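# Clamp the cardboard blanks upright with the ball-lever clamp

## Task

Collect every cardboard blank so they all stand on edge, squared up, between the two pads of the clamp, then close the clamp on the stack by working its ball lever.

## Robot and tools

Robot: two arms, left_arm (on the +y side) and right_arm, each ending in a sixteen-motor hand with index, middle and ring fingers plus a thumb. right_arm has a right hand; left_arm has its mirror image. Root links in the scene frame: left_arm at (+0.013, +0.338, +0.031) m, right_arm at (-0.040, -0.318, +0.010) m, both facing roughly +x. A post stands fixed to the floor behind the arms. Loose objects may be nudged by brief outside pushes.

Scene frame: origin at table-top height, halfway between the nominal bases; +x reaches out over the table, +z is up, +y toward left_arm. Arm names do not match image left/right.

Hand point axes (right hand): +z runs along straight fingers toward the tips, +x crosses the palm away from the thumb, +y leaves the palm face (the palm surface sits at y = -0.063 m). On the left hand +x instead points toward the thumb. Straight fingertips end about 0.157 m beyond the hand point along +z. A rigid mast at the wrist, on the palm side, can collide with things. The right arm's elbow sags under load, so the hand ends lower than commanded; aim higher if needed.

Row layout (used by both execute_actions and move): one flat list of 48 numbers, each in [-1, 1], covering both arms even if only one moves. Order: left_arm dx, dy, dz, rx, ry, rz; left hand index_mcp, index_abd, index_pip, index_dip, middle_mcp, middle_abd, middle_pip, middle_dip, ring_mcp, ring_abd, ring_pip, ring_dip, thumb_cmc, thumb_axl, thumb_mcp, thumb_ipl; left current_limit, speed; then the same 24 for right_arm.

Pose numbers are offsets, not poses: they are measured from that arm's Hand target as it stood when the action or move began, along the Hand target's own axes. 1.0 equals 0.6 m of travel or 180 degrees of turn; rx, ry, rz form a single rotation vector. Every row of one action counts from the same start, not from the row before, and repeating an offset in a new call moves the arm further. Six zeros means no new request for that arm. The controller limits each step's orientation to 40 degrees from the measured one. The hand often rests short of its Hand target; a new execute_actions call (even all zeros) re-requests it, otherwise send the remaining gap as an offset. To stop pressing against something, command back past the current hand point.

Hand numbers are absolute goal angles, scaled linearly between each hinge's two stops (not offsets). A 0 is a real goal; to keep a hand unchanged, copy back its hand_goal, hand_current_limit and hand_speed. Per hinge (degrees at +1, at -1; value when straight): finger _mcp curls at the knuckle (+128, -18; -0.75); _abd swings sideways away from the thumb (+60, -60; +0.00); _pip (+108, -29; -0.58); _dip (+117, -21; -0.70). thumb_cmc brings the thumb from beside the palm round in front (+120, -20; -0.71); thumb_axl rolls it about its own line (+140, -27; -0.68); thumb_mcp (+109, -69; -0.23) and thumb_ipl (+108, -77; -0.17) bend it. current_limit maps -1..+1 to 0..550 mA (floor 11 mA); speed sets the goal slew at (speed + 1)/2 of 8.5 rad/s. Initial values: +0.4 and -0.6; last written values persist. A finger grips only while its goal lies past the object surface.

Tools:
- execute_actions(actions, cameras): actions is a list of actions; each action is up to 15 rows, one per 1/30 s step, a short one repeating its final row to 15. An empty list returns state plus images. cameras: names, ["all"], or [].
- move(target, speed, blend, blocking, cameras): target is one 48-number row or up to 15 rows; every row's offsets count from the Hand targets at the start of the move. Straight-line paths, no obstacle avoidance, all ending together, capped at 10 s. speed in m/s, 0.002 to 4.3, default 0.25 (turns at twice that in rad/s); one value or one per target. blend in metres rounds corners; 0 stops at each target. blocking=false returns after about 0.5 s while motion continues. The result adds a move: line (done, off_target, moving, held, fault) and limits such as paced or held.
- wait(seconds 0 to 3600): lets time pass without new commands; a running move continues.
- stop(): brakes a running move.
- zoom_image(camera, region [x0, y0, x1, y1] in pixels, at most 504 by 504) on the newest image.
- read_manual(section="licences") and finished_scene(scene=1), which ends the scene irreversibly.

Cameras: cam_head_left, cam_head_right, cam_high, cam_low (896x504), cam_left_wrist, cam_right_wrist (616x616).

Results: end_effector_position (m) and end_effector_quat_wxyz in the scene frame, with readings that can be a few cm off; Hand target; joint positions, velocities and torques; per motor hand_goal, hand_measured, hand_current_ma, hand_state (moving, goal, blocked, overload). A motor at 495 mA or more for 5 s shuts down for 10 s. Joint motors overheat (MOTOR HOT at 85 °C, arm drops at 100 °C) when holding loads, stretched out, or pushing at unreachable poses. After a HAND FAULT line, remaining calls in that reply are skipped.

Avoid: any object leaving the table, dropping parts even slightly, releasing moving parts, fast or hard contact with fixed or heavy things, ramming, the two arms or hands pressing each other (never close one hand on the other), and needless arm stops. Move smoothly and gently.

Each tool is called after "Call:" by a JSON object that holds its "method" and its "body", one argument or row to a line.

## Session

Call:
{"method": "execute_actions", "body": {
  "actions": []
}}

Scene clock: 0.00 s.
left_arm: end_effector_position=(+0.4464, +0.4743, +0.3969) hand_goal=(-0.754, +0.000, -0.576, -0.696, -0.754, +0.000, -0.576, -0.696, -0.754, +0.000, -0.576, -0.696, -0.714, -0.678, -0.226, -0.168) hand_measured=(-0.7535, -0.0007, -0.5770, -0.6958, -0.7535, -0.0007, -0.5770, -0.6958, -0.7535, -0.0007, -0.5770, -0.6958, -0.7142, -0.6777, -0.2262, -0.1672) hand_current_ma=(+7, +6, +11, -9, +12, -3, -4, +10, +0, -9, -11, +4, -8, -3, +0, -3) hand_state=(goal, goal, goal, goal, goal, goal, goal, goal, goal, goal, goal, goal, goal, goal, goal, goal) hand_current_limit=0.40 hand_speed=-0.60 end_effector_quat_wxyz=(+0.265, -0.280, +0.884, -0.265) | right_arm: end_effector_position=(+0.6509, -0.3472, +0.3642) hand_goal=(-0.754, +0.000, -0.576, -0.696, -0.754, +0.000, -0.576, -0.696, -0.754, +0.000, -0.576, -0.696, -0.714, -0.678, -0.226, -0.168) hand_measured=(-0.7535, +0.0008, -0.5757, -0.6958, -0.7535, +0.0008, -0.5770, -0.6971, -0.7535, -0.0007, -0.5757, -0.6958, -0.7142, -0.6777, -0.2252, -0.1672) hand_current_ma=(+2, -12, -6, -7, +1, +1, +3, -5, -6, -1, +10, +1, +4, -3, +0, -3) hand_state=(goal, goal, goal, goal, goal, goal, goal, goal, goal, goal, goal, goal, goal, goal, goal, goal) hand_current_limit=0.40 hand_speed=-0.60 end_effector_quat_wxyz=(+0.040, +0.470, +0.717, +0.514)
Joint positions: left_arm=[0.426 1.313 1.576 -1.267 0.552 -1.974] | right_arm=[-0.257 1.671 1.51 -0.771 -0.948 -0.328]
Joint velocities: within noise
Joint torques (N m): no reading
Heat: left arm: hottest waist 22 °C; right arm: hottest shoulder 23 °C.
Hand target: left_arm +0.4504, +0.4759, +0.4062; +0.276, -0.276, +0.882, -0.264 | right_arm +0.6543, -0.3481, +0.3821; +0.054, +0.461, +0.718, +0.519

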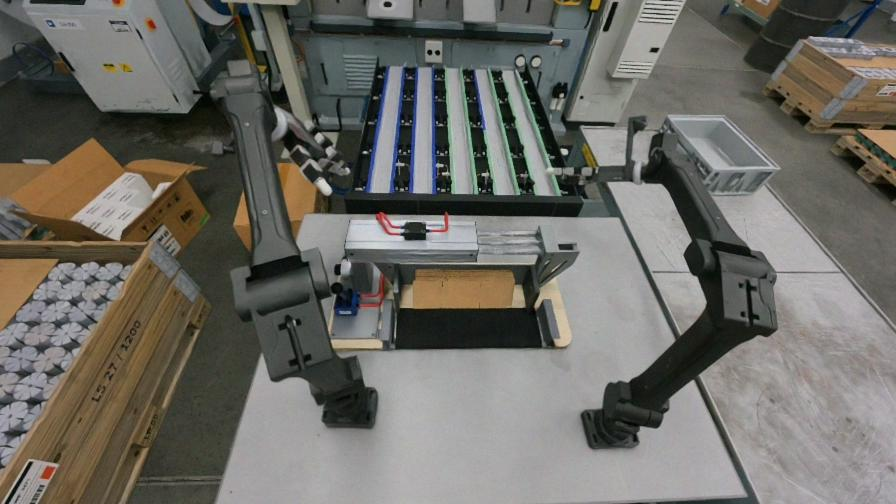

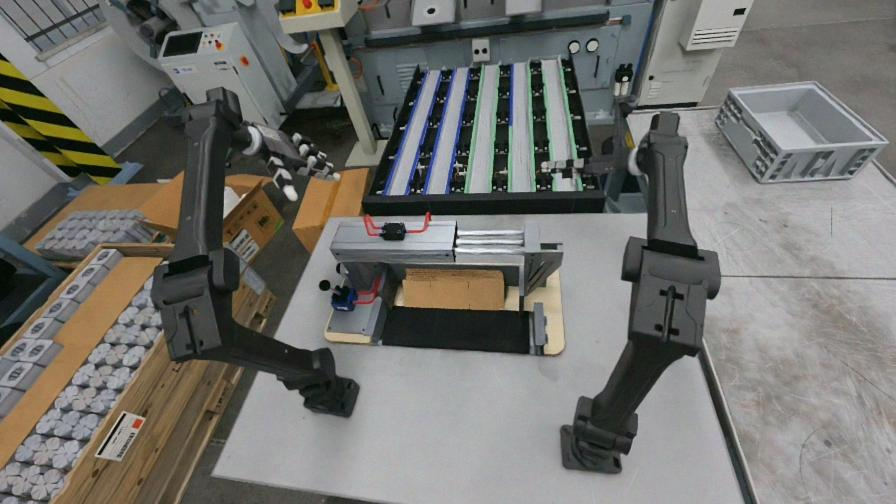

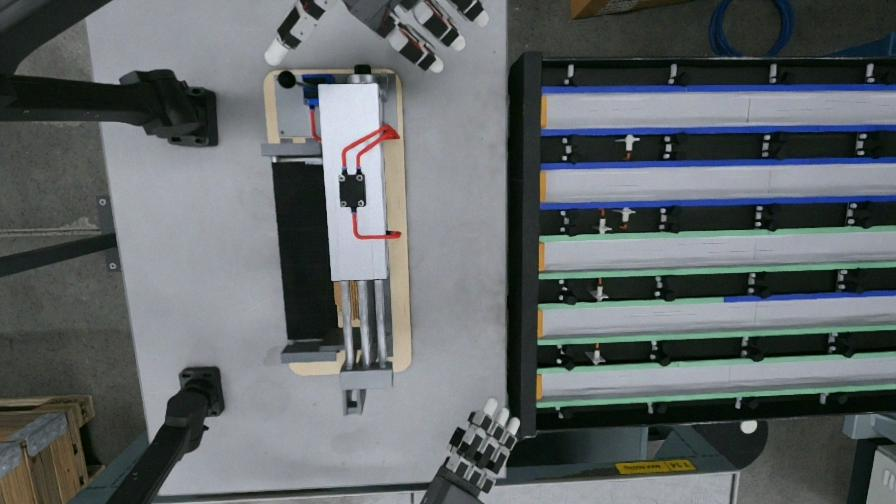

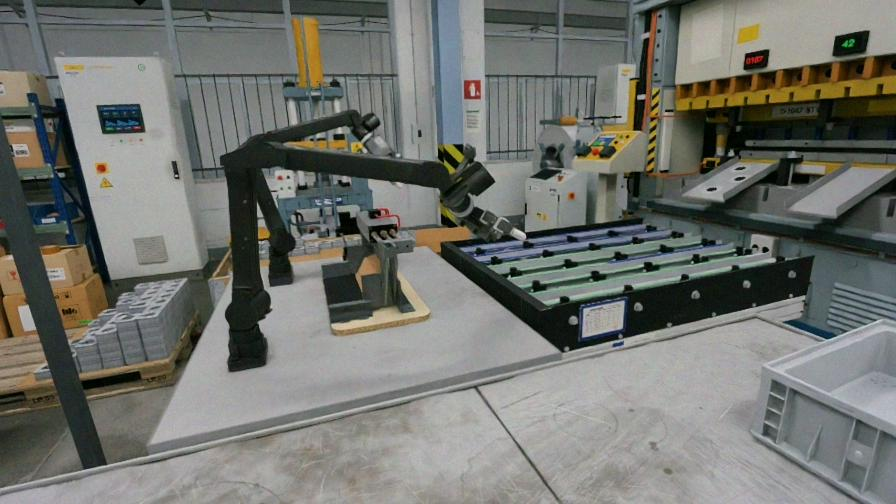

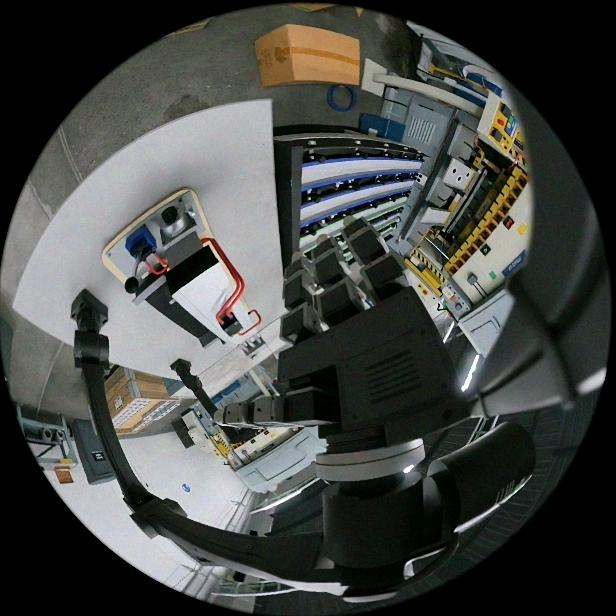

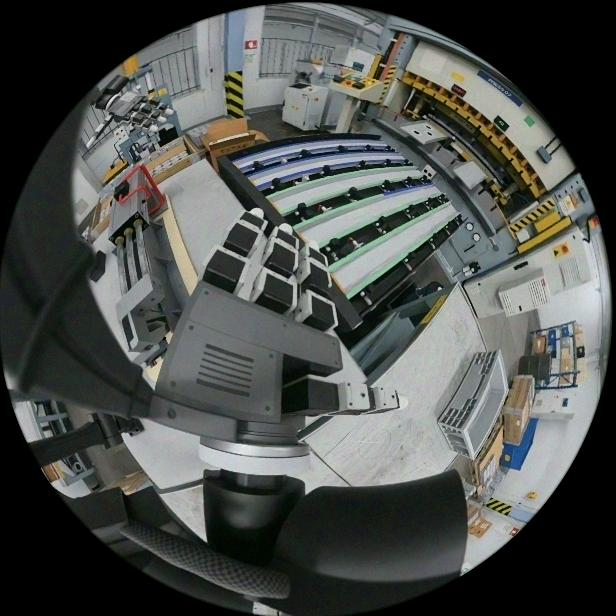

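Call:
{"method": "zoom_image", "body": {
  "camera": "cam_high",
  "region": [220, 40, 460, 440]
}}

Call:
{"method": "zoom_image", "body": {
  "camera": "cam_head_left",
  "region": [310, 190, 610, 370]
}}

Call:
{"method": "zoom_image", "body": {
  "camera": "cam_head_right",
  "region": [300, 190, 600, 370]
}}

Call:
{"method": "zoom_image", "body": {
  "camera": "cam_low",
  "region": [300, 180, 460, 350]
}}

Call:
{"method": "zoom_image", "body": {
  "camera": "cam_left_wrist",
  "region": [80, 160, 300, 400]
}}

Scaled by 1.260 from the camera's image (finer frame: 1280x720).

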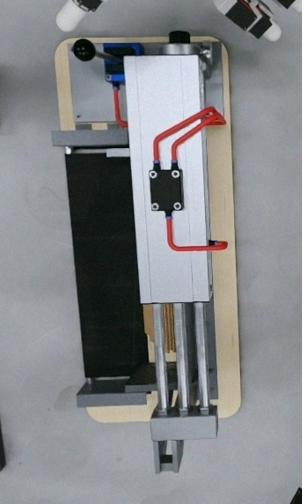

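Scaled by 1.680 from the camera's image (finer frame: 1280x720).

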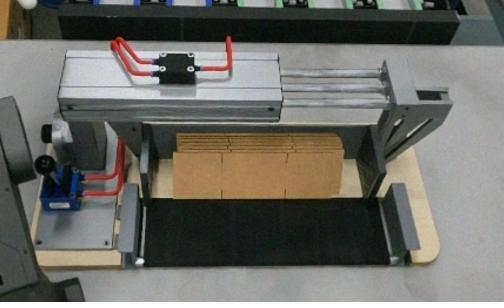

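Scaled by 1.680 from the camera's image (finer frame: 1280x720).

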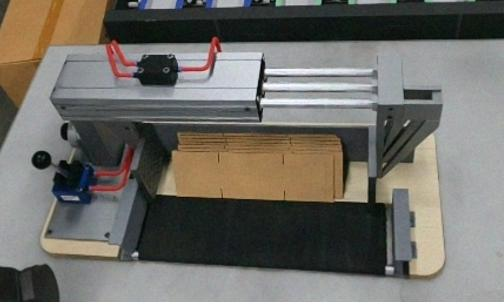

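Scaled by 2.965 from the camera's image (finer frame: 1280x720).

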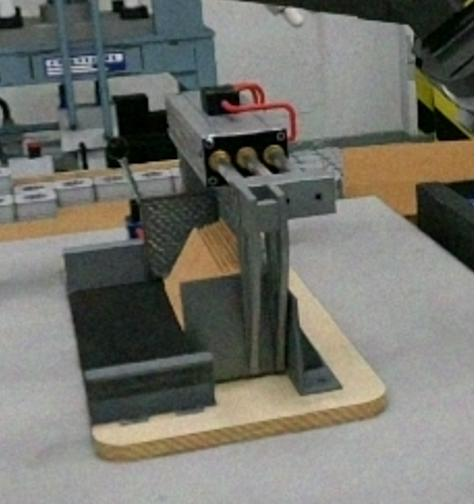

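Scaled by 2.100 from the camera's image (finer frame: 880x880).

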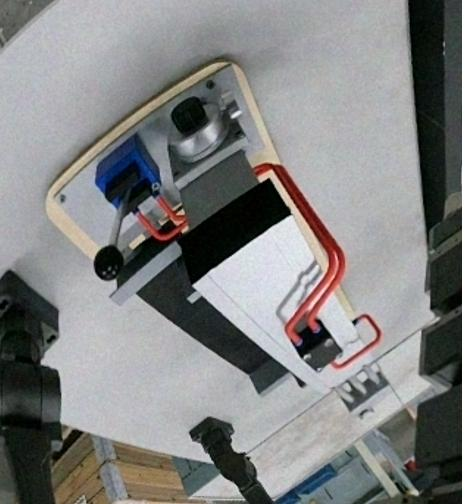

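Call:
{"method": "zoom_image", "body": {
  "camera": "cam_head_left",
  "region": [380, 250, 580, 360]
}}

Call:
{"method": "zoom_image", "body": {
  "camera": "cam_head_right",
  "region": [310, 240, 440, 350]
}}

Call:
{"method": "zoom_image", "body": {
  "camera": "cam_high",
  "region": [260, 260, 420, 430]
}}

Call:
{"method": "zoom_image", "body": {
  "camera": "cam_right_wrist",
  "region": [80, 160, 220, 380]
}}

Scaled by 2.520 from the camera's image (finer frame: 1280x720).

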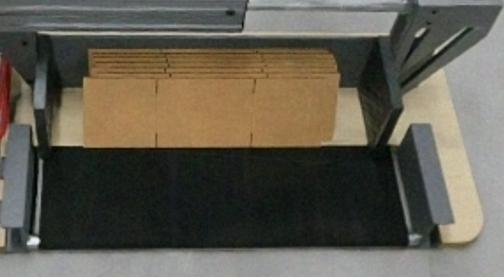

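Scaled by 3.877 from the camera's image (finer frame: 1280x720).

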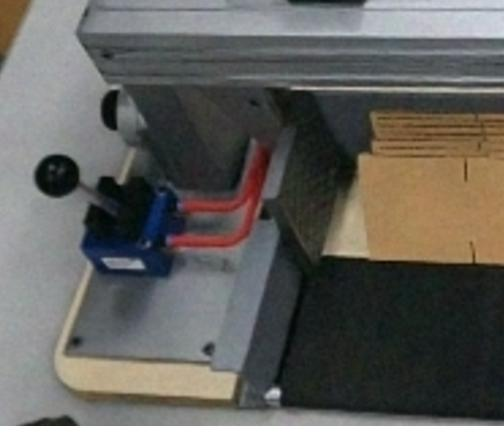

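Scaled by 2.965 from the camera's image (finer frame: 1280x720).

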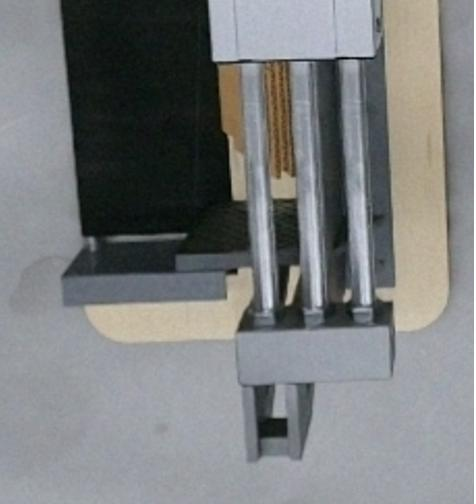

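Scaled by 2.291 from the camera's image (finer frame: 880x880).

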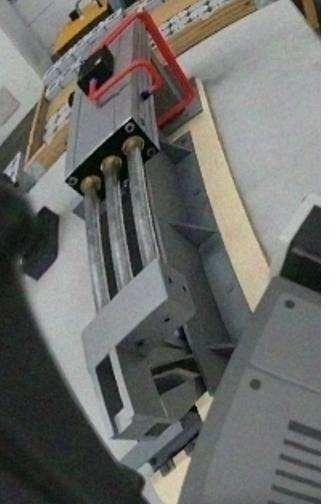

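Call:
{"method": "move", "body": {
  "target": [0,0,0,0,0,0,-0.754,0,-0.576,-0.696,-0.754,0,-0.576,-0.696,-0.754,0,-0.576,-0.696,-0.714,-0.678,-0.226,-0.168,0.4,-0.6,0.441,-0.435,-0.437,-0.263,-0.115,0.443,-0.754,0,-0.576,-0.696,-0.754,0,-0.576,-0.696,-0.754,0,-0.576,-0.696,-0.714,-0.678,-0.226,-0.168,0.4,-0.6],
  "cameras": ["cam_right_wrist","cam_high","cam_low"]
}}

Scene clock: 166.83 s.
left_arm: end_effector_position=(+0.4464, +0.4743, +0.3969) hand_goal=(-0.754, +0.000, -0.576, -0.696, -0.754, +0.000, -0.576, -0.696, -0.754, +0.000, -0.576, -0.696, -0.714, -0.678, -0.226, -0.168) hand_measured=(-0.7474, -0.0007, -0.5770, -0.6958, -0.7486, +0.0008, -0.5770, -0.6958, -0.7486, +0.0008, -0.5770, -0.6958, -0.7092, -0.6767, -0.2252, -0.1681) hand_current_ma=(+6, +9, +8, -11, +10, +0, -1, +12, -3, -4, -6, +3, -8, -1, -3, -2) hand_state=(goal, goal, goal, goal, goal, goal, goal, goal, goal, goal, goal, goal, goal, goal, goal, goal) hand_current_limit=0.40 hand_speed=-0.60 end_effector_quat_wxyz=(+0.265, -0.280, +0.884, -0.265) | right_arm: end_effector_position=(+0.2014, -0.3532, +0.3764) hand_goal=(-0.754, +0.000, -0.576, -0.696, -0.754, +0.000, -0.576, -0.696, -0.754, +0.000, -0.576, -0.696, -0.714, -0.678, -0.226, -0.168) hand_measured=(-0.7607, -0.0021, -0.5757, -0.6958, -0.7595, -0.0021, -0.5770, -0.6958, -0.7619, -0.0036, -0.5770, -0.6958, -0.7242, -0.6767, -0.2262, -0.1681) hand_current_ma=(-12, +1, +2, -4, -10, +16, -6, -5, -1, +2, +2, -10, -1, +8, -4, -3) hand_state=(goal, goal, goal, goal, goal, goal, goal, goal, goal, goal, goal, goal, goal, goal, goal, goal) hand_current_limit=0.40 hand_speed=-0.60 end_effector_quat_wxyz=(+0.012, +0.828, +0.005, +0.561)
Joint positions: left_arm=[0.426 1.313 1.576 -1.267 0.552 -1.974] | right_arm=[0.53 0.346 0.773 -0.864 0.507 1.767]
Joint torques (N m): left_arm=[-0.09 -10.99 12.72 1.24 0.66 -0.12] | right_arm=[1.85 3.43 13.59 1.91 0.38 -0.04]
Heat: left arm: hottest elbow 33 °C; right arm: hottest elbow 31 °C.
Hand target: left_arm +0.4504, +0.4759, +0.4062; +0.276, -0.276, +0.882, -0.264 | right_arm +0.1998, -0.3505, +0.4004; +0.000, +0.819, +0.001, +0.573
Off the commanded pose: left_arm 0.010 m, 1 deg | right_arm 0.024 m, 2 deg.
move: off_target (right_arm)
Images, in order (width x height): cam_high 896x504, cam_low 896x504, cam_right_wrist 616x616.

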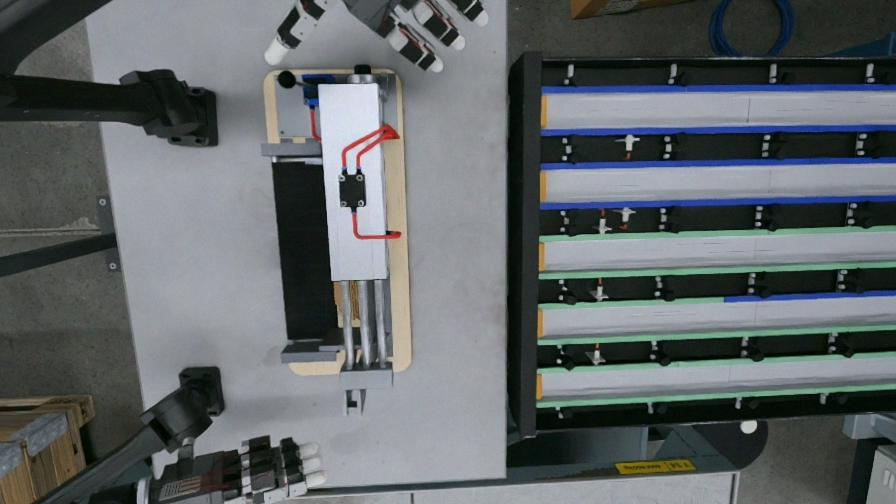

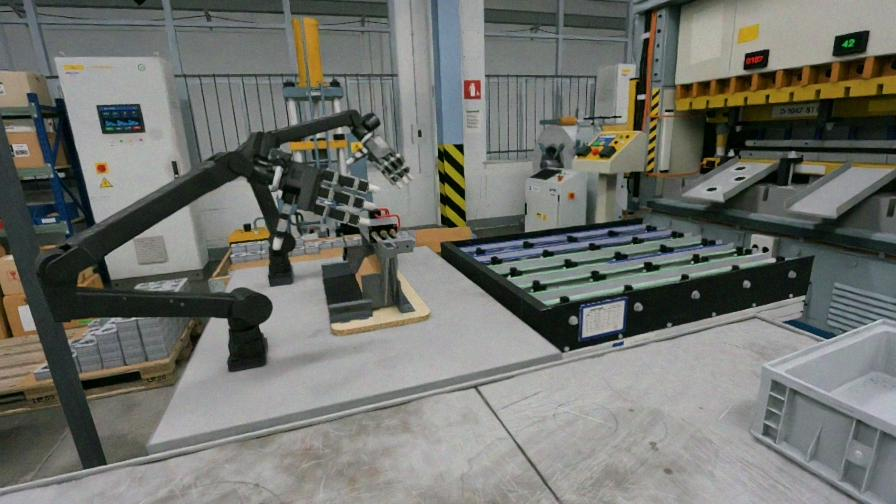

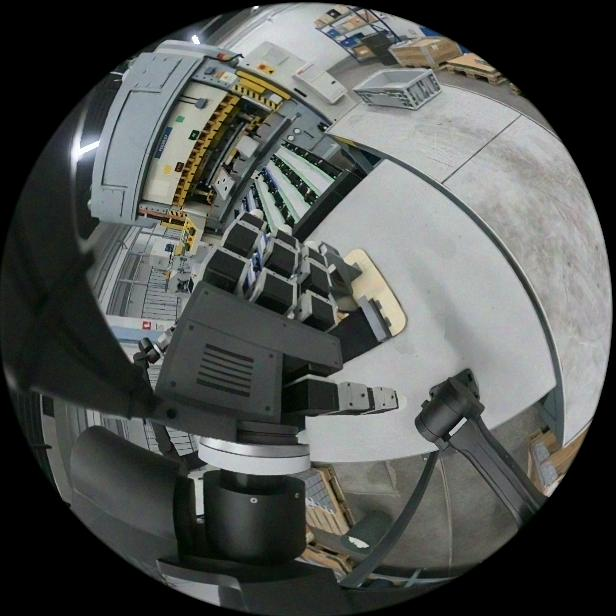

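Call:
{"method": "move", "body": {
  "target": [0,0,0,0,0,0,-0.754,0,-0.576,-0.696,-0.754,0,-0.576,-0.696,-0.754,0,-0.576,-0.696,-0.714,-0.678,-0.226,-0.168,0.4,-0.6,-0.155,-0.533,-0.0855,0.47,0,-0.171,-0.754,0,-0.576,-0.696,-0.754,0,-0.576,-0.696,-0.754,0,-0.576,-0.696,-0.714,-0.678,-0.226,-0.168,0.4,-0.6],
  "cameras": ["cam_right_wrist","cam_high","cam_head_left"]
}}

Call:
{"method": "zoom_image", "body": {
  "camera": "cam_right_wrist",
  "region": [280, 130, 580, 430]
}}

Scene clock: 210.63 s.
left_arm: end_effector_position=(+0.4464, +0.4743, +0.3969) hand_goal=(-0.754, +0.000, -0.576, -0.696, -0.754, +0.000, -0.576, -0.696, -0.754, +0.000, -0.576, -0.696, -0.714, -0.678, -0.226, -0.168) hand_measured=(-0.7486, -0.0007, -0.5770, -0.6958, -0.7486, +0.0008, -0.5770, -0.6958, -0.7486, -0.0007, -0.5770, -0.6958, -0.7092, -0.6767, -0.2252, -0.1672) hand_current_ma=(+7, +5, +13, -9, +7, +1, +2, +13, +0, -2, -5, -1, -5, -6, +0, +2) hand_state=(goal, goal, goal, goal, goal, goal, goal, goal, goal, goal, goal, goal, goal, goal, goal, goal) hand_current_limit=0.40 hand_speed=-0.60 end_effector_quat_wxyz=(+0.265, -0.280, +0.884, -0.265) | right_arm: end_effector_position=(+0.1131, -0.0334, +0.3231) hand_goal=(-0.754, +0.000, -0.576, -0.696, -0.754, +0.000, -0.576, -0.696, -0.754, +0.000, -0.576, -0.696, -0.714, -0.678, -0.226, -0.168) hand_measured=(-0.7559, -0.0021, -0.5705, -0.6958, -0.7535, -0.0021, -0.5680, -0.6958, -0.7535, -0.0036, -0.5693, -0.6958, -0.7192, -0.6767, -0.2262, -0.1672) hand_current_ma=(-7, -8, -12, -5, -3, +8, -4, +7, +3, +11, -1, -1, -5, +4, -6, -10) hand_state=(goal, goal, goal, goal, goal, goal, goal, goal, goal, goal, goal, goal, goal, goal, goal, goal) hand_current_limit=0.40 hand_speed=-0.60 end_effector_quat_wxyz=(-0.407, +0.584, +0.583, +0.393)
Joint positions: left_arm=[0.426 1.313 1.576 -1.267 0.552 -1.974] | right_arm=[1.067 0.432 0.637 -0.624 -0.478 1.388]
Joint torques (N m): left_arm=[-0.21 -10.99 12.74 1.25 0.66 -0.12] | right_arm=[-0.62 2.61 10.67 3.71 -0.36 -0.17]
Heat: left arm: hottest elbow 33 °C; right arm: hottest elbow 36 °C.
Hand target: left_arm +0.4504, +0.4759, +0.4062; +0.276, -0.276, +0.882, -0.264 | right_arm +0.1193, -0.0309, +0.3302; -0.406, +0.579, +0.580, +0.405
Off the commanded pose: left_arm 0.010 m, 1 deg | right_arm 0.010 m, 2 deg.
move: done
Images, in order (width x height): cam_head_left 896x504, cam_high 896x504, cam_right_wrist 616x616.

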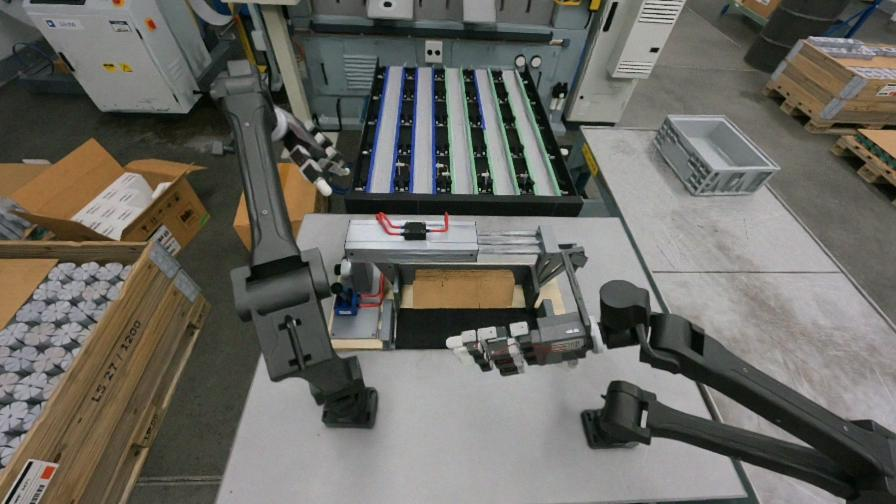

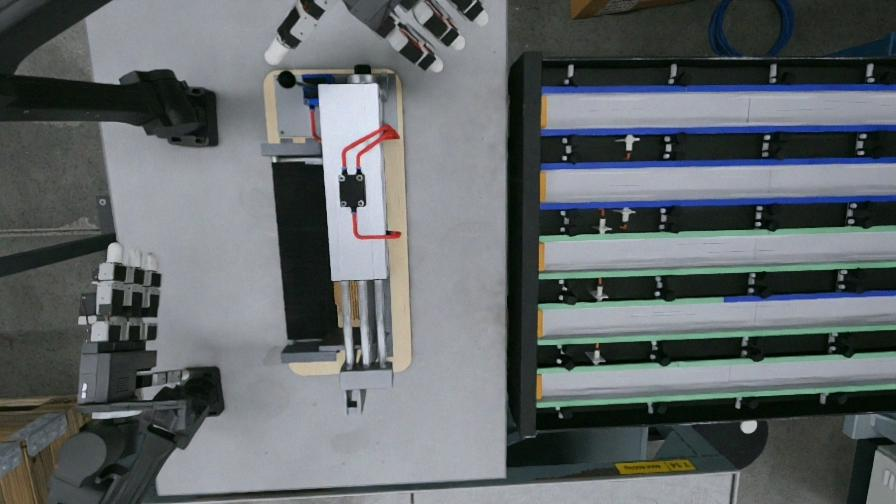

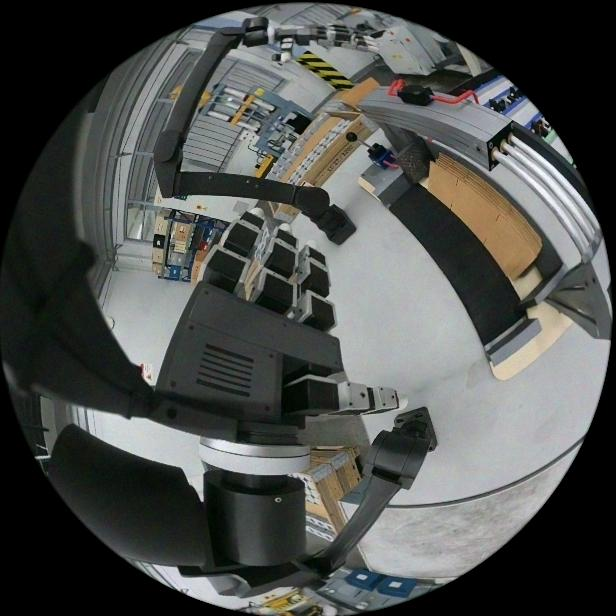

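Scaled by 1.680 from the camera's image (finer frame: 880x880).

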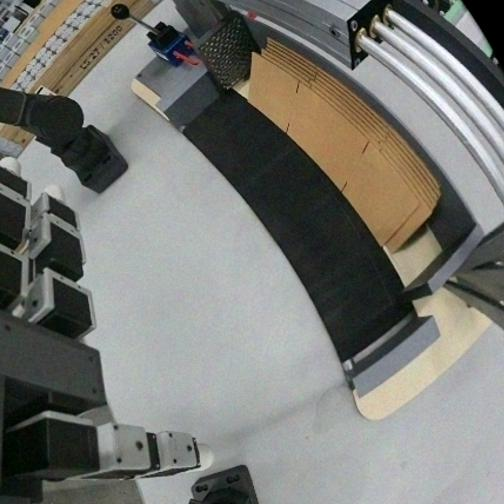

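Call:
{"method": "zoom_image", "body": {
  "camera": "cam_right_wrist",
  "region": [410, 130, 560, 300]
}}

Call:
{"method": "zoom_image", "body": {
  "camera": "cam_head_left",
  "region": [395, 255, 475, 320]
}}

Call:
{"method": "zoom_image", "body": {
  "camera": "cam_head_left",
  "region": [475, 255, 555, 320]
}}

Scaled by 2.965 from the camera's image (finer frame: 880x880).

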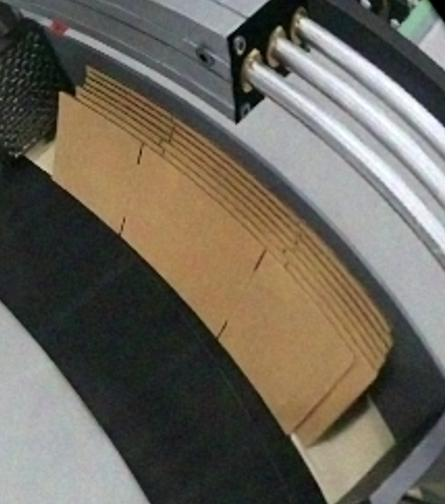

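Scaled by 6.300 from the camera's image (finer frame: 1280x720).

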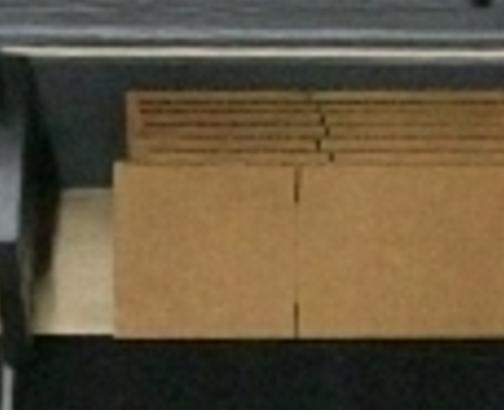

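Scaled by 6.300 from the camera's image (finer frame: 1280x720).

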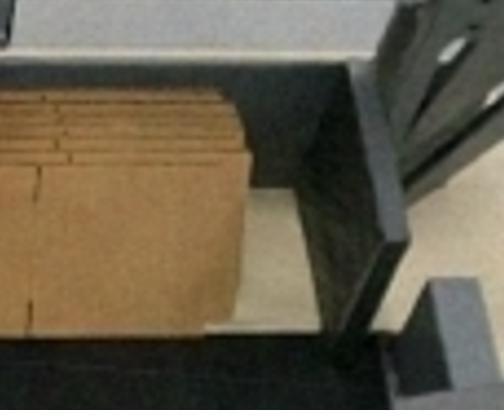

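Call:
{"method": "execute_actions", "body": {
  "actions": [],
  "cameras": ["cam_low","cam_left_wrist","cam_head_right"]
}}

Call:
{"method": "zoom_image", "body": {
  "camera": "cam_low",
  "region": [320, 200, 430, 340]
}}

Call:
{"method": "zoom_image", "body": {
  "camera": "cam_head_right",
  "region": [380, 250, 560, 360]
}}

Call:
{"method": "zoom_image", "body": {
  "camera": "cam_left_wrist",
  "region": [80, 180, 240, 350]
}}

Scene clock: 299.17 s.
left_arm: end_effector_position=(+0.4464, +0.4743, +0.3969) hand_goal=(-0.754, +0.000, -0.576, -0.696, -0.754, +0.000, -0.576, -0.696, -0.754, +0.000, -0.576, -0.696, -0.714, -0.678, -0.226, -0.168) hand_measured=(-0.7474, -0.0007, -0.5770, -0.6958, -0.7486, -0.0007, -0.5770, -0.6958, -0.7486, +0.0008, -0.5770, -0.6971, -0.7104, -0.6777, -0.2242, -0.1681) hand_current_ma=(+3, +1, +11, -13, +9, -3, +1, +3, -1, +0, -10, +2, -8, -5, -3, +6) hand_state=(goal, goal, goal, goal, goal, goal, goal, goal, goal, goal, goal, goal, goal, goal, goal, goal) hand_current_limit=0.40 hand_speed=-0.60 end_effector_quat_wxyz=(+0.265, -0.280, +0.884, -0.265) | right_arm: end_effector_position=(+0.1131, -0.0334, +0.3232) hand_goal=(-0.754, +0.000, -0.576, -0.696, -0.754, +0.000, -0.576, -0.696, -0.754, +0.000, -0.576, -0.696, -0.714, -0.678, -0.226, -0.168) hand_measured=(-0.7547, -0.0021, -0.5705, -0.6958, -0.7535, -0.0021, -0.5680, -0.6958, -0.7535, -0.0036, -0.5705, -0.6945, -0.7192, -0.6777, -0.2262, -0.1672) hand_current_ma=(-2, -10, +10, -12, -3, +12, +1, +1, -9, -7, +13, -2, +4, -3, +3, -4) hand_state=(goal, goal, goal, goal, goal, goal, goal, goal, goal, goal, goal, goal, goal, goal, goal, goal) hand_current_limit=0.40 hand_speed=-0.60 end_effector_quat_wxyz=(-0.407, +0.584, +0.583, +0.393)
Joint positions: left_arm=[0.426 1.313 1.576 -1.267 0.552 -1.974] | right_arm=[1.067 0.432 0.637 -0.624 -0.478 1.387]
Joint velocities: within noise
Joint torques (N m): left_arm=[-0.09 -10.99 12.75 1.25 0.67 -0.12] | right_arm=[-0.38 2.32 10.86 3.62 -0.33 -0.16]
Heat: left arm: hottest elbow 34 °C; right arm: hottest elbow 32 °C.
Hand target: left_arm +0.4504, +0.4759, +0.4062; +0.276, -0.276, +0.882, -0.264 | right_arm +0.1193, -0.0309, +0.3302; -0.406, +0.579, +0.580, +0.405
Off the commanded pose: left_arm 0.010 m, 1 deg | right_arm 0.010 m, 2 deg.
Images, in order (width x height): cam_head_right 896x504, cam_low 896x504, cam_left_wrist 616x616.

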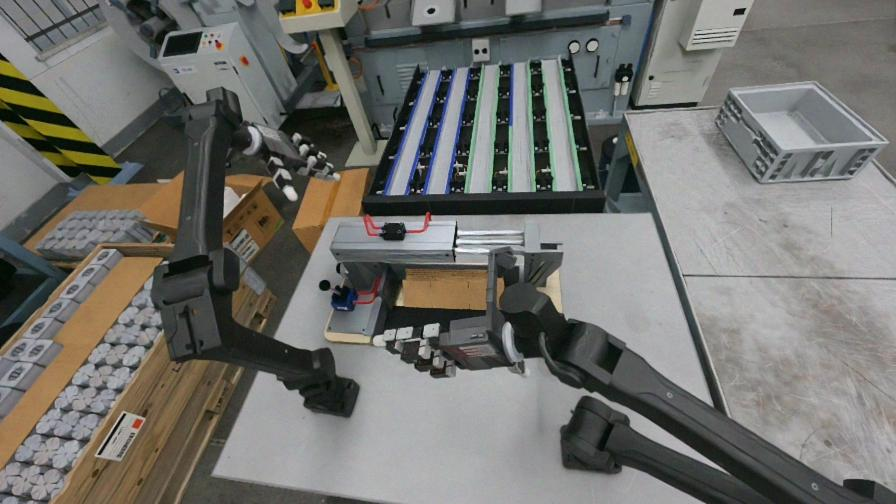

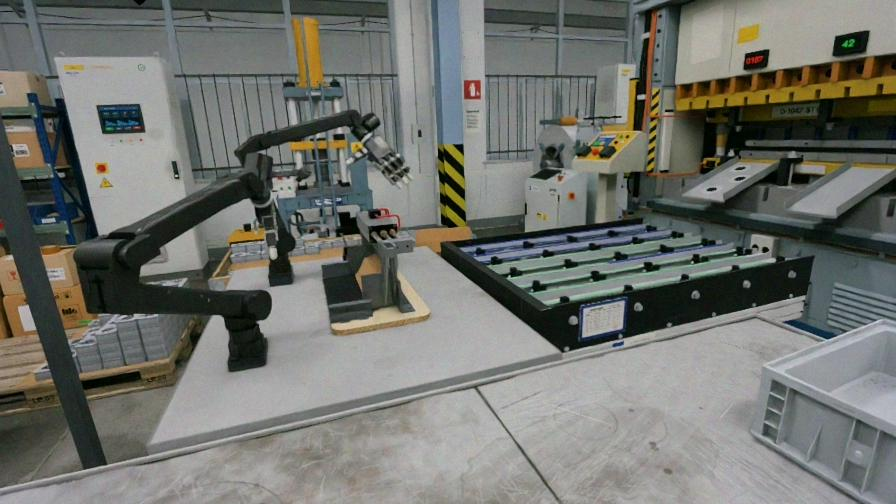

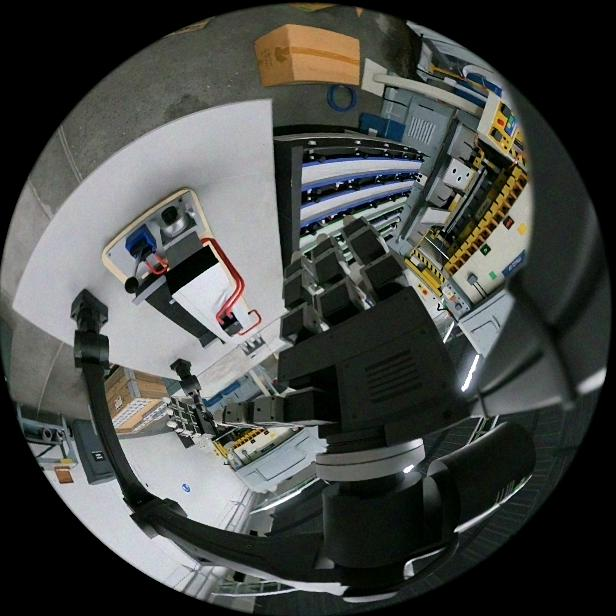

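Scaled by 3.600 from the camera's image (finer frame: 1280x720).

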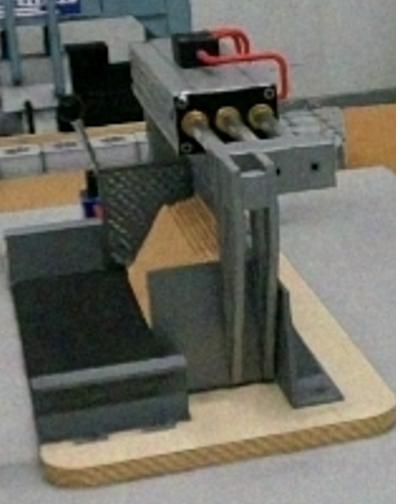

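Scaled by 2.800 from the camera's image (finer frame: 1280x720).

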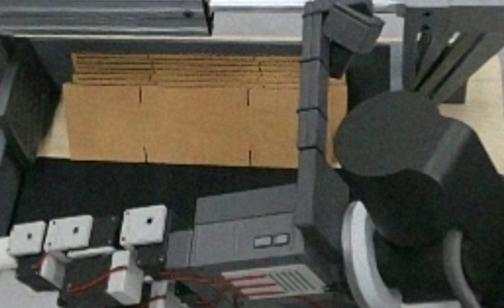

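Scaled by 2.965 from the camera's image (finer frame: 880x880).

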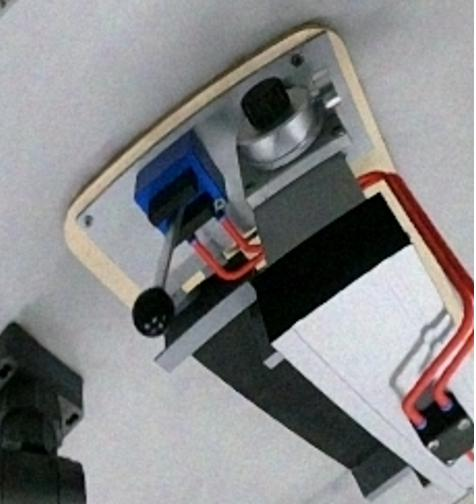

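Call:
{"method": "move", "body": {
  "target": [0,0,0,0,0,0,-0.754,0,-0.576,-0.696,-0.754,0,-0.576,-0.696,-0.754,0,-0.576,-0.696,-0.714,-0.678,-0.226,-0.168,0.4,-0.6,-0.175,0.118,0.154,-0.133,0.0276,0.042,0.137,0,-0.576,-0.696,0.137,0,-0.576,-0.696,-0.754,0,-0.576,-0.696,0.571,-0.678,-0.226,-0.168,0.4,-0.6],
  "speed": 0.2,
  "cameras": ["cam_right_wrist","cam_high","cam_head_left","cam_head_right","cam_low"]
}}

Call:
{"method": "zoom_image", "body": {
  "camera": "cam_right_wrist",
  "region": [300, 130, 580, 410]
}}

Call:
{"method": "zoom_image", "body": {
  "camera": "cam_head_left",
  "region": [330, 230, 610, 400]
}}

Call:
{"method": "zoom_image", "body": {
  "camera": "cam_low",
  "region": [200, 180, 440, 380]
}}

Scene clock: 581.60 s.
left_arm: end_effector_position=(+0.4464, +0.4743, +0.3969) hand_goal=(-0.754, +0.000, -0.576, -0.696, -0.754, +0.000, -0.576, -0.696, -0.754, +0.000, -0.576, -0.696, -0.714, -0.678, -0.226, -0.168) hand_measured=(-0.7474, -0.0007, -0.5770, -0.6958, -0.7486, -0.0007, -0.5770, -0.6958, -0.7486, +0.0008, -0.5770, -0.6958, -0.7104, -0.6777, -0.2242, -0.1672) hand_current_ma=(+7, +14, +13, -7, +9, -1, -5, +9, -2, -9, -9, +1, -11, -5, -6, -2) hand_state=(goal, goal, goal, goal, goal, goal, goal, goal, goal, goal, goal, goal, goal, goal, goal, goal) hand_current_limit=0.40 hand_speed=-0.60 end_effector_quat_wxyz=(+0.265, -0.280, +0.884, -0.265) | right_arm: end_effector_position=(+0.1931, +0.0133, +0.1970) hand_goal=(+0.136, +0.000, -0.576, -0.696, +0.136, +0.000, -0.576, -0.696, -0.754, +0.000, -0.576, -0.696, +0.570, -0.678, -0.226, -0.168) hand_measured=(+0.1257, -0.0036, -0.5770, -0.6958, +0.1281, -0.0021, -0.5782, -0.6958, -0.7535, -0.0036, -0.5693, -0.6958, +0.5240, -0.6777, -0.2252, -0.1681) hand_current_ma=(-7, -8, -4, +3, -1, +14, +6, -2, -1, +0, +8, +1, -40, +12, +7, +0) hand_state=(goal, goal, goal, goal, goal, goal, goal, goal, goal, goal, goal, goal, blocked, goal, goal, goal) hand_current_limit=0.40 hand_speed=-0.60 end_effector_quat_wxyz=(-0.319, +0.674, +0.428, +0.510)
Joint positions: left_arm=[0.426 1.313 1.576 -1.267 0.552 -1.974] | right_arm=[1.196 0.893 0.368 0.244 0.073 1.584]
Joint torques (N m): left_arm=[-0.09 -11.05 12.72 1.25 0.66 -0.12] | right_arm=[2.2 -1.49 9.95 3.58 0.23 -0.16]
Heat: left arm: hottest elbow 37 °C; right arm: hottest elbow 32 °C.
Hand target: left_arm +0.4504, +0.4759, +0.4062; +0.276, -0.276, +0.882, -0.264 | right_arm +0.1899, +0.0201, +0.1999; -0.327, +0.669, +0.426, +0.513
Off the commanded pose: left_arm 0.010 m, 1 deg | right_arm 0.008 m, 1 deg.
move: done
Images, in order (width x height): cam_head_left 896x504, cam_head_right 896x504, cam_high 896x504, cam_low 896x504, cam_right_wrist 616x616.

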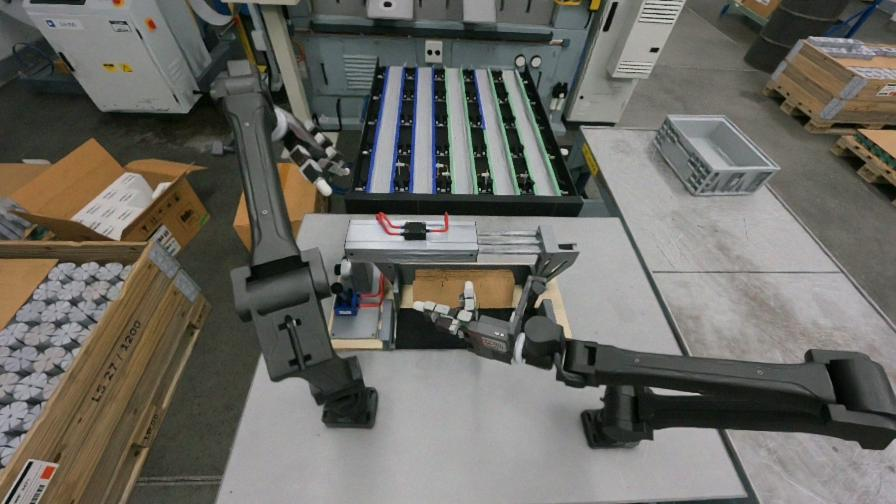

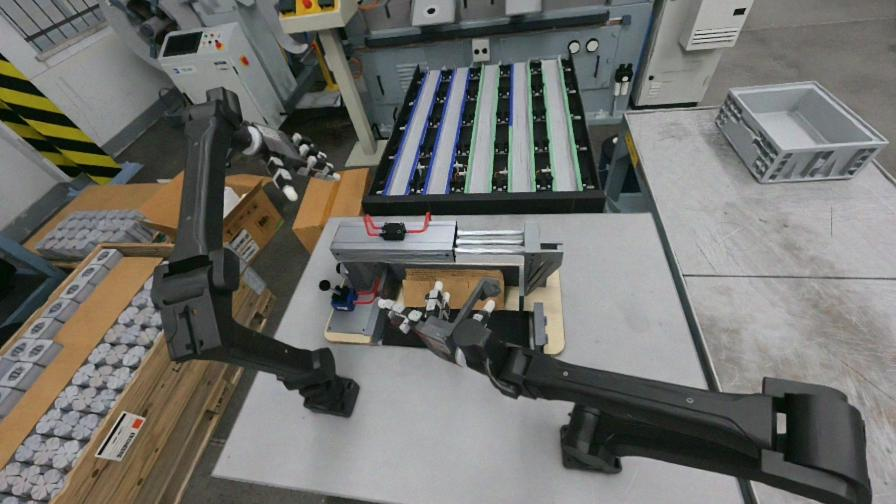

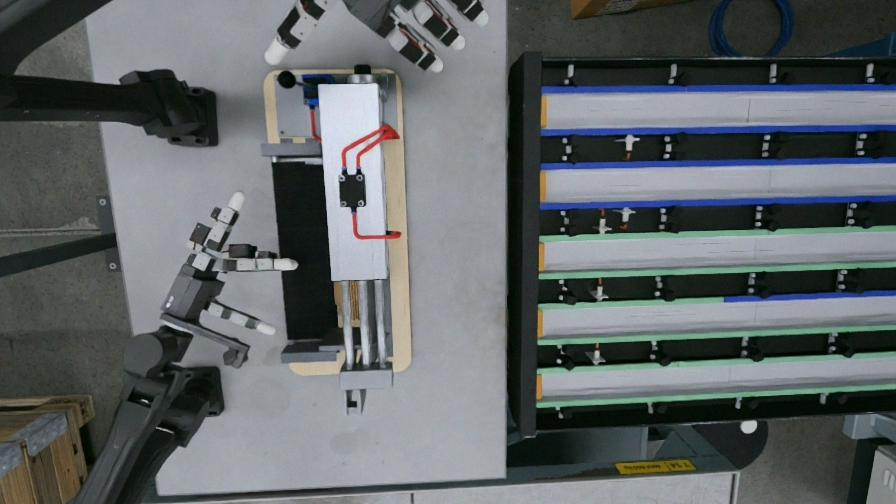

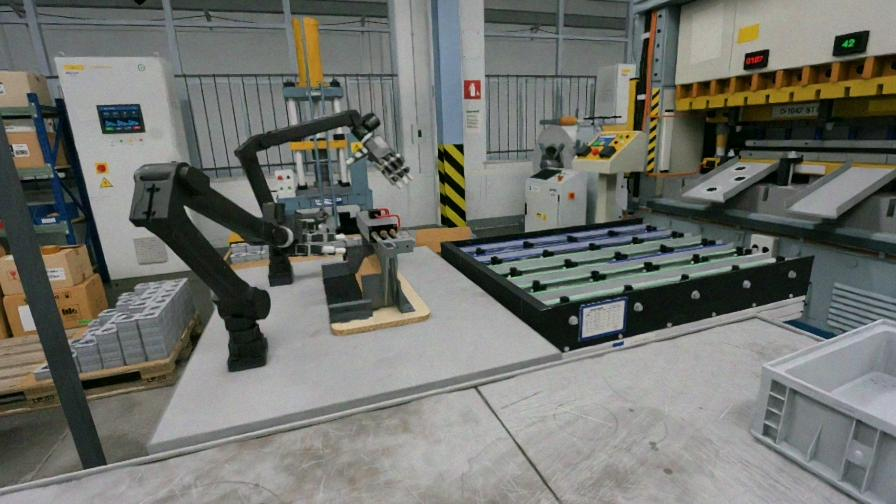

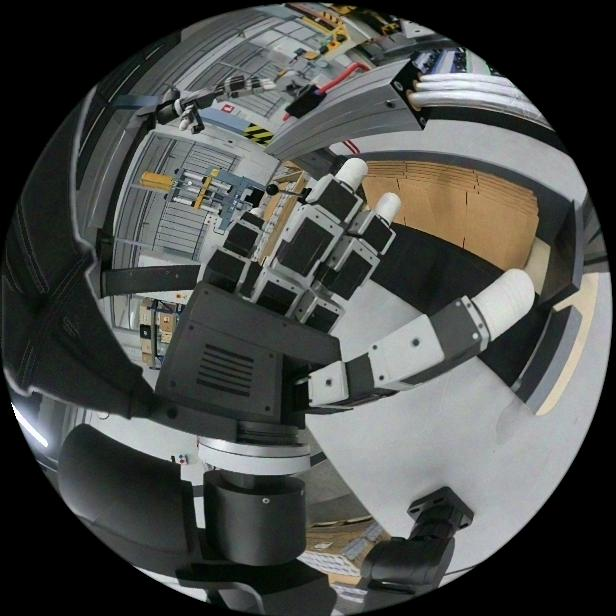

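Scaled by 1.800 from the camera's image (finer frame: 880x880).

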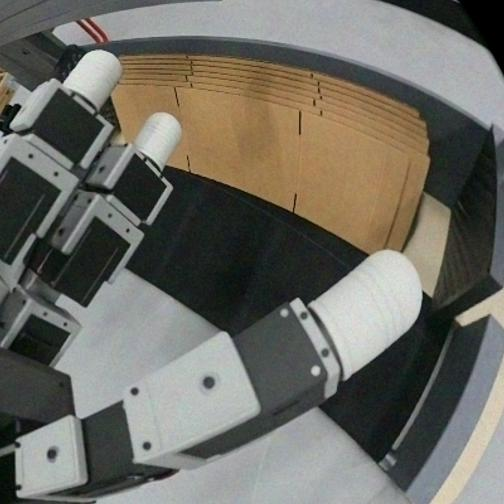

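Scaled by 1.800 from the camera's image (finer frame: 1280x720).

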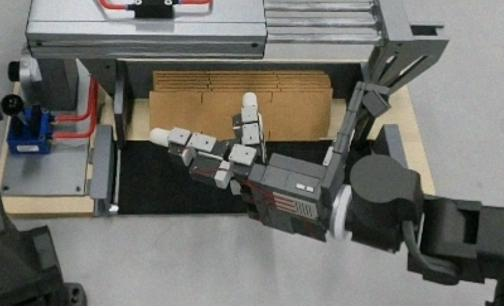

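Scaled by 2.100 from the camera's image (finer frame: 1280x720).

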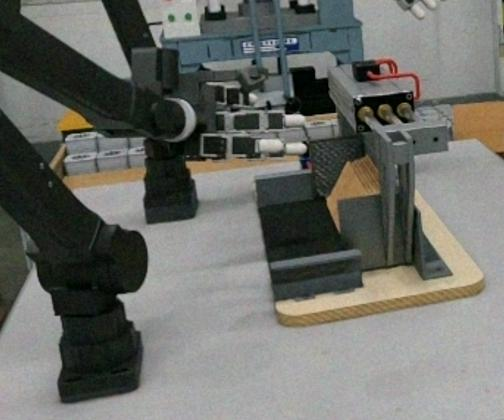

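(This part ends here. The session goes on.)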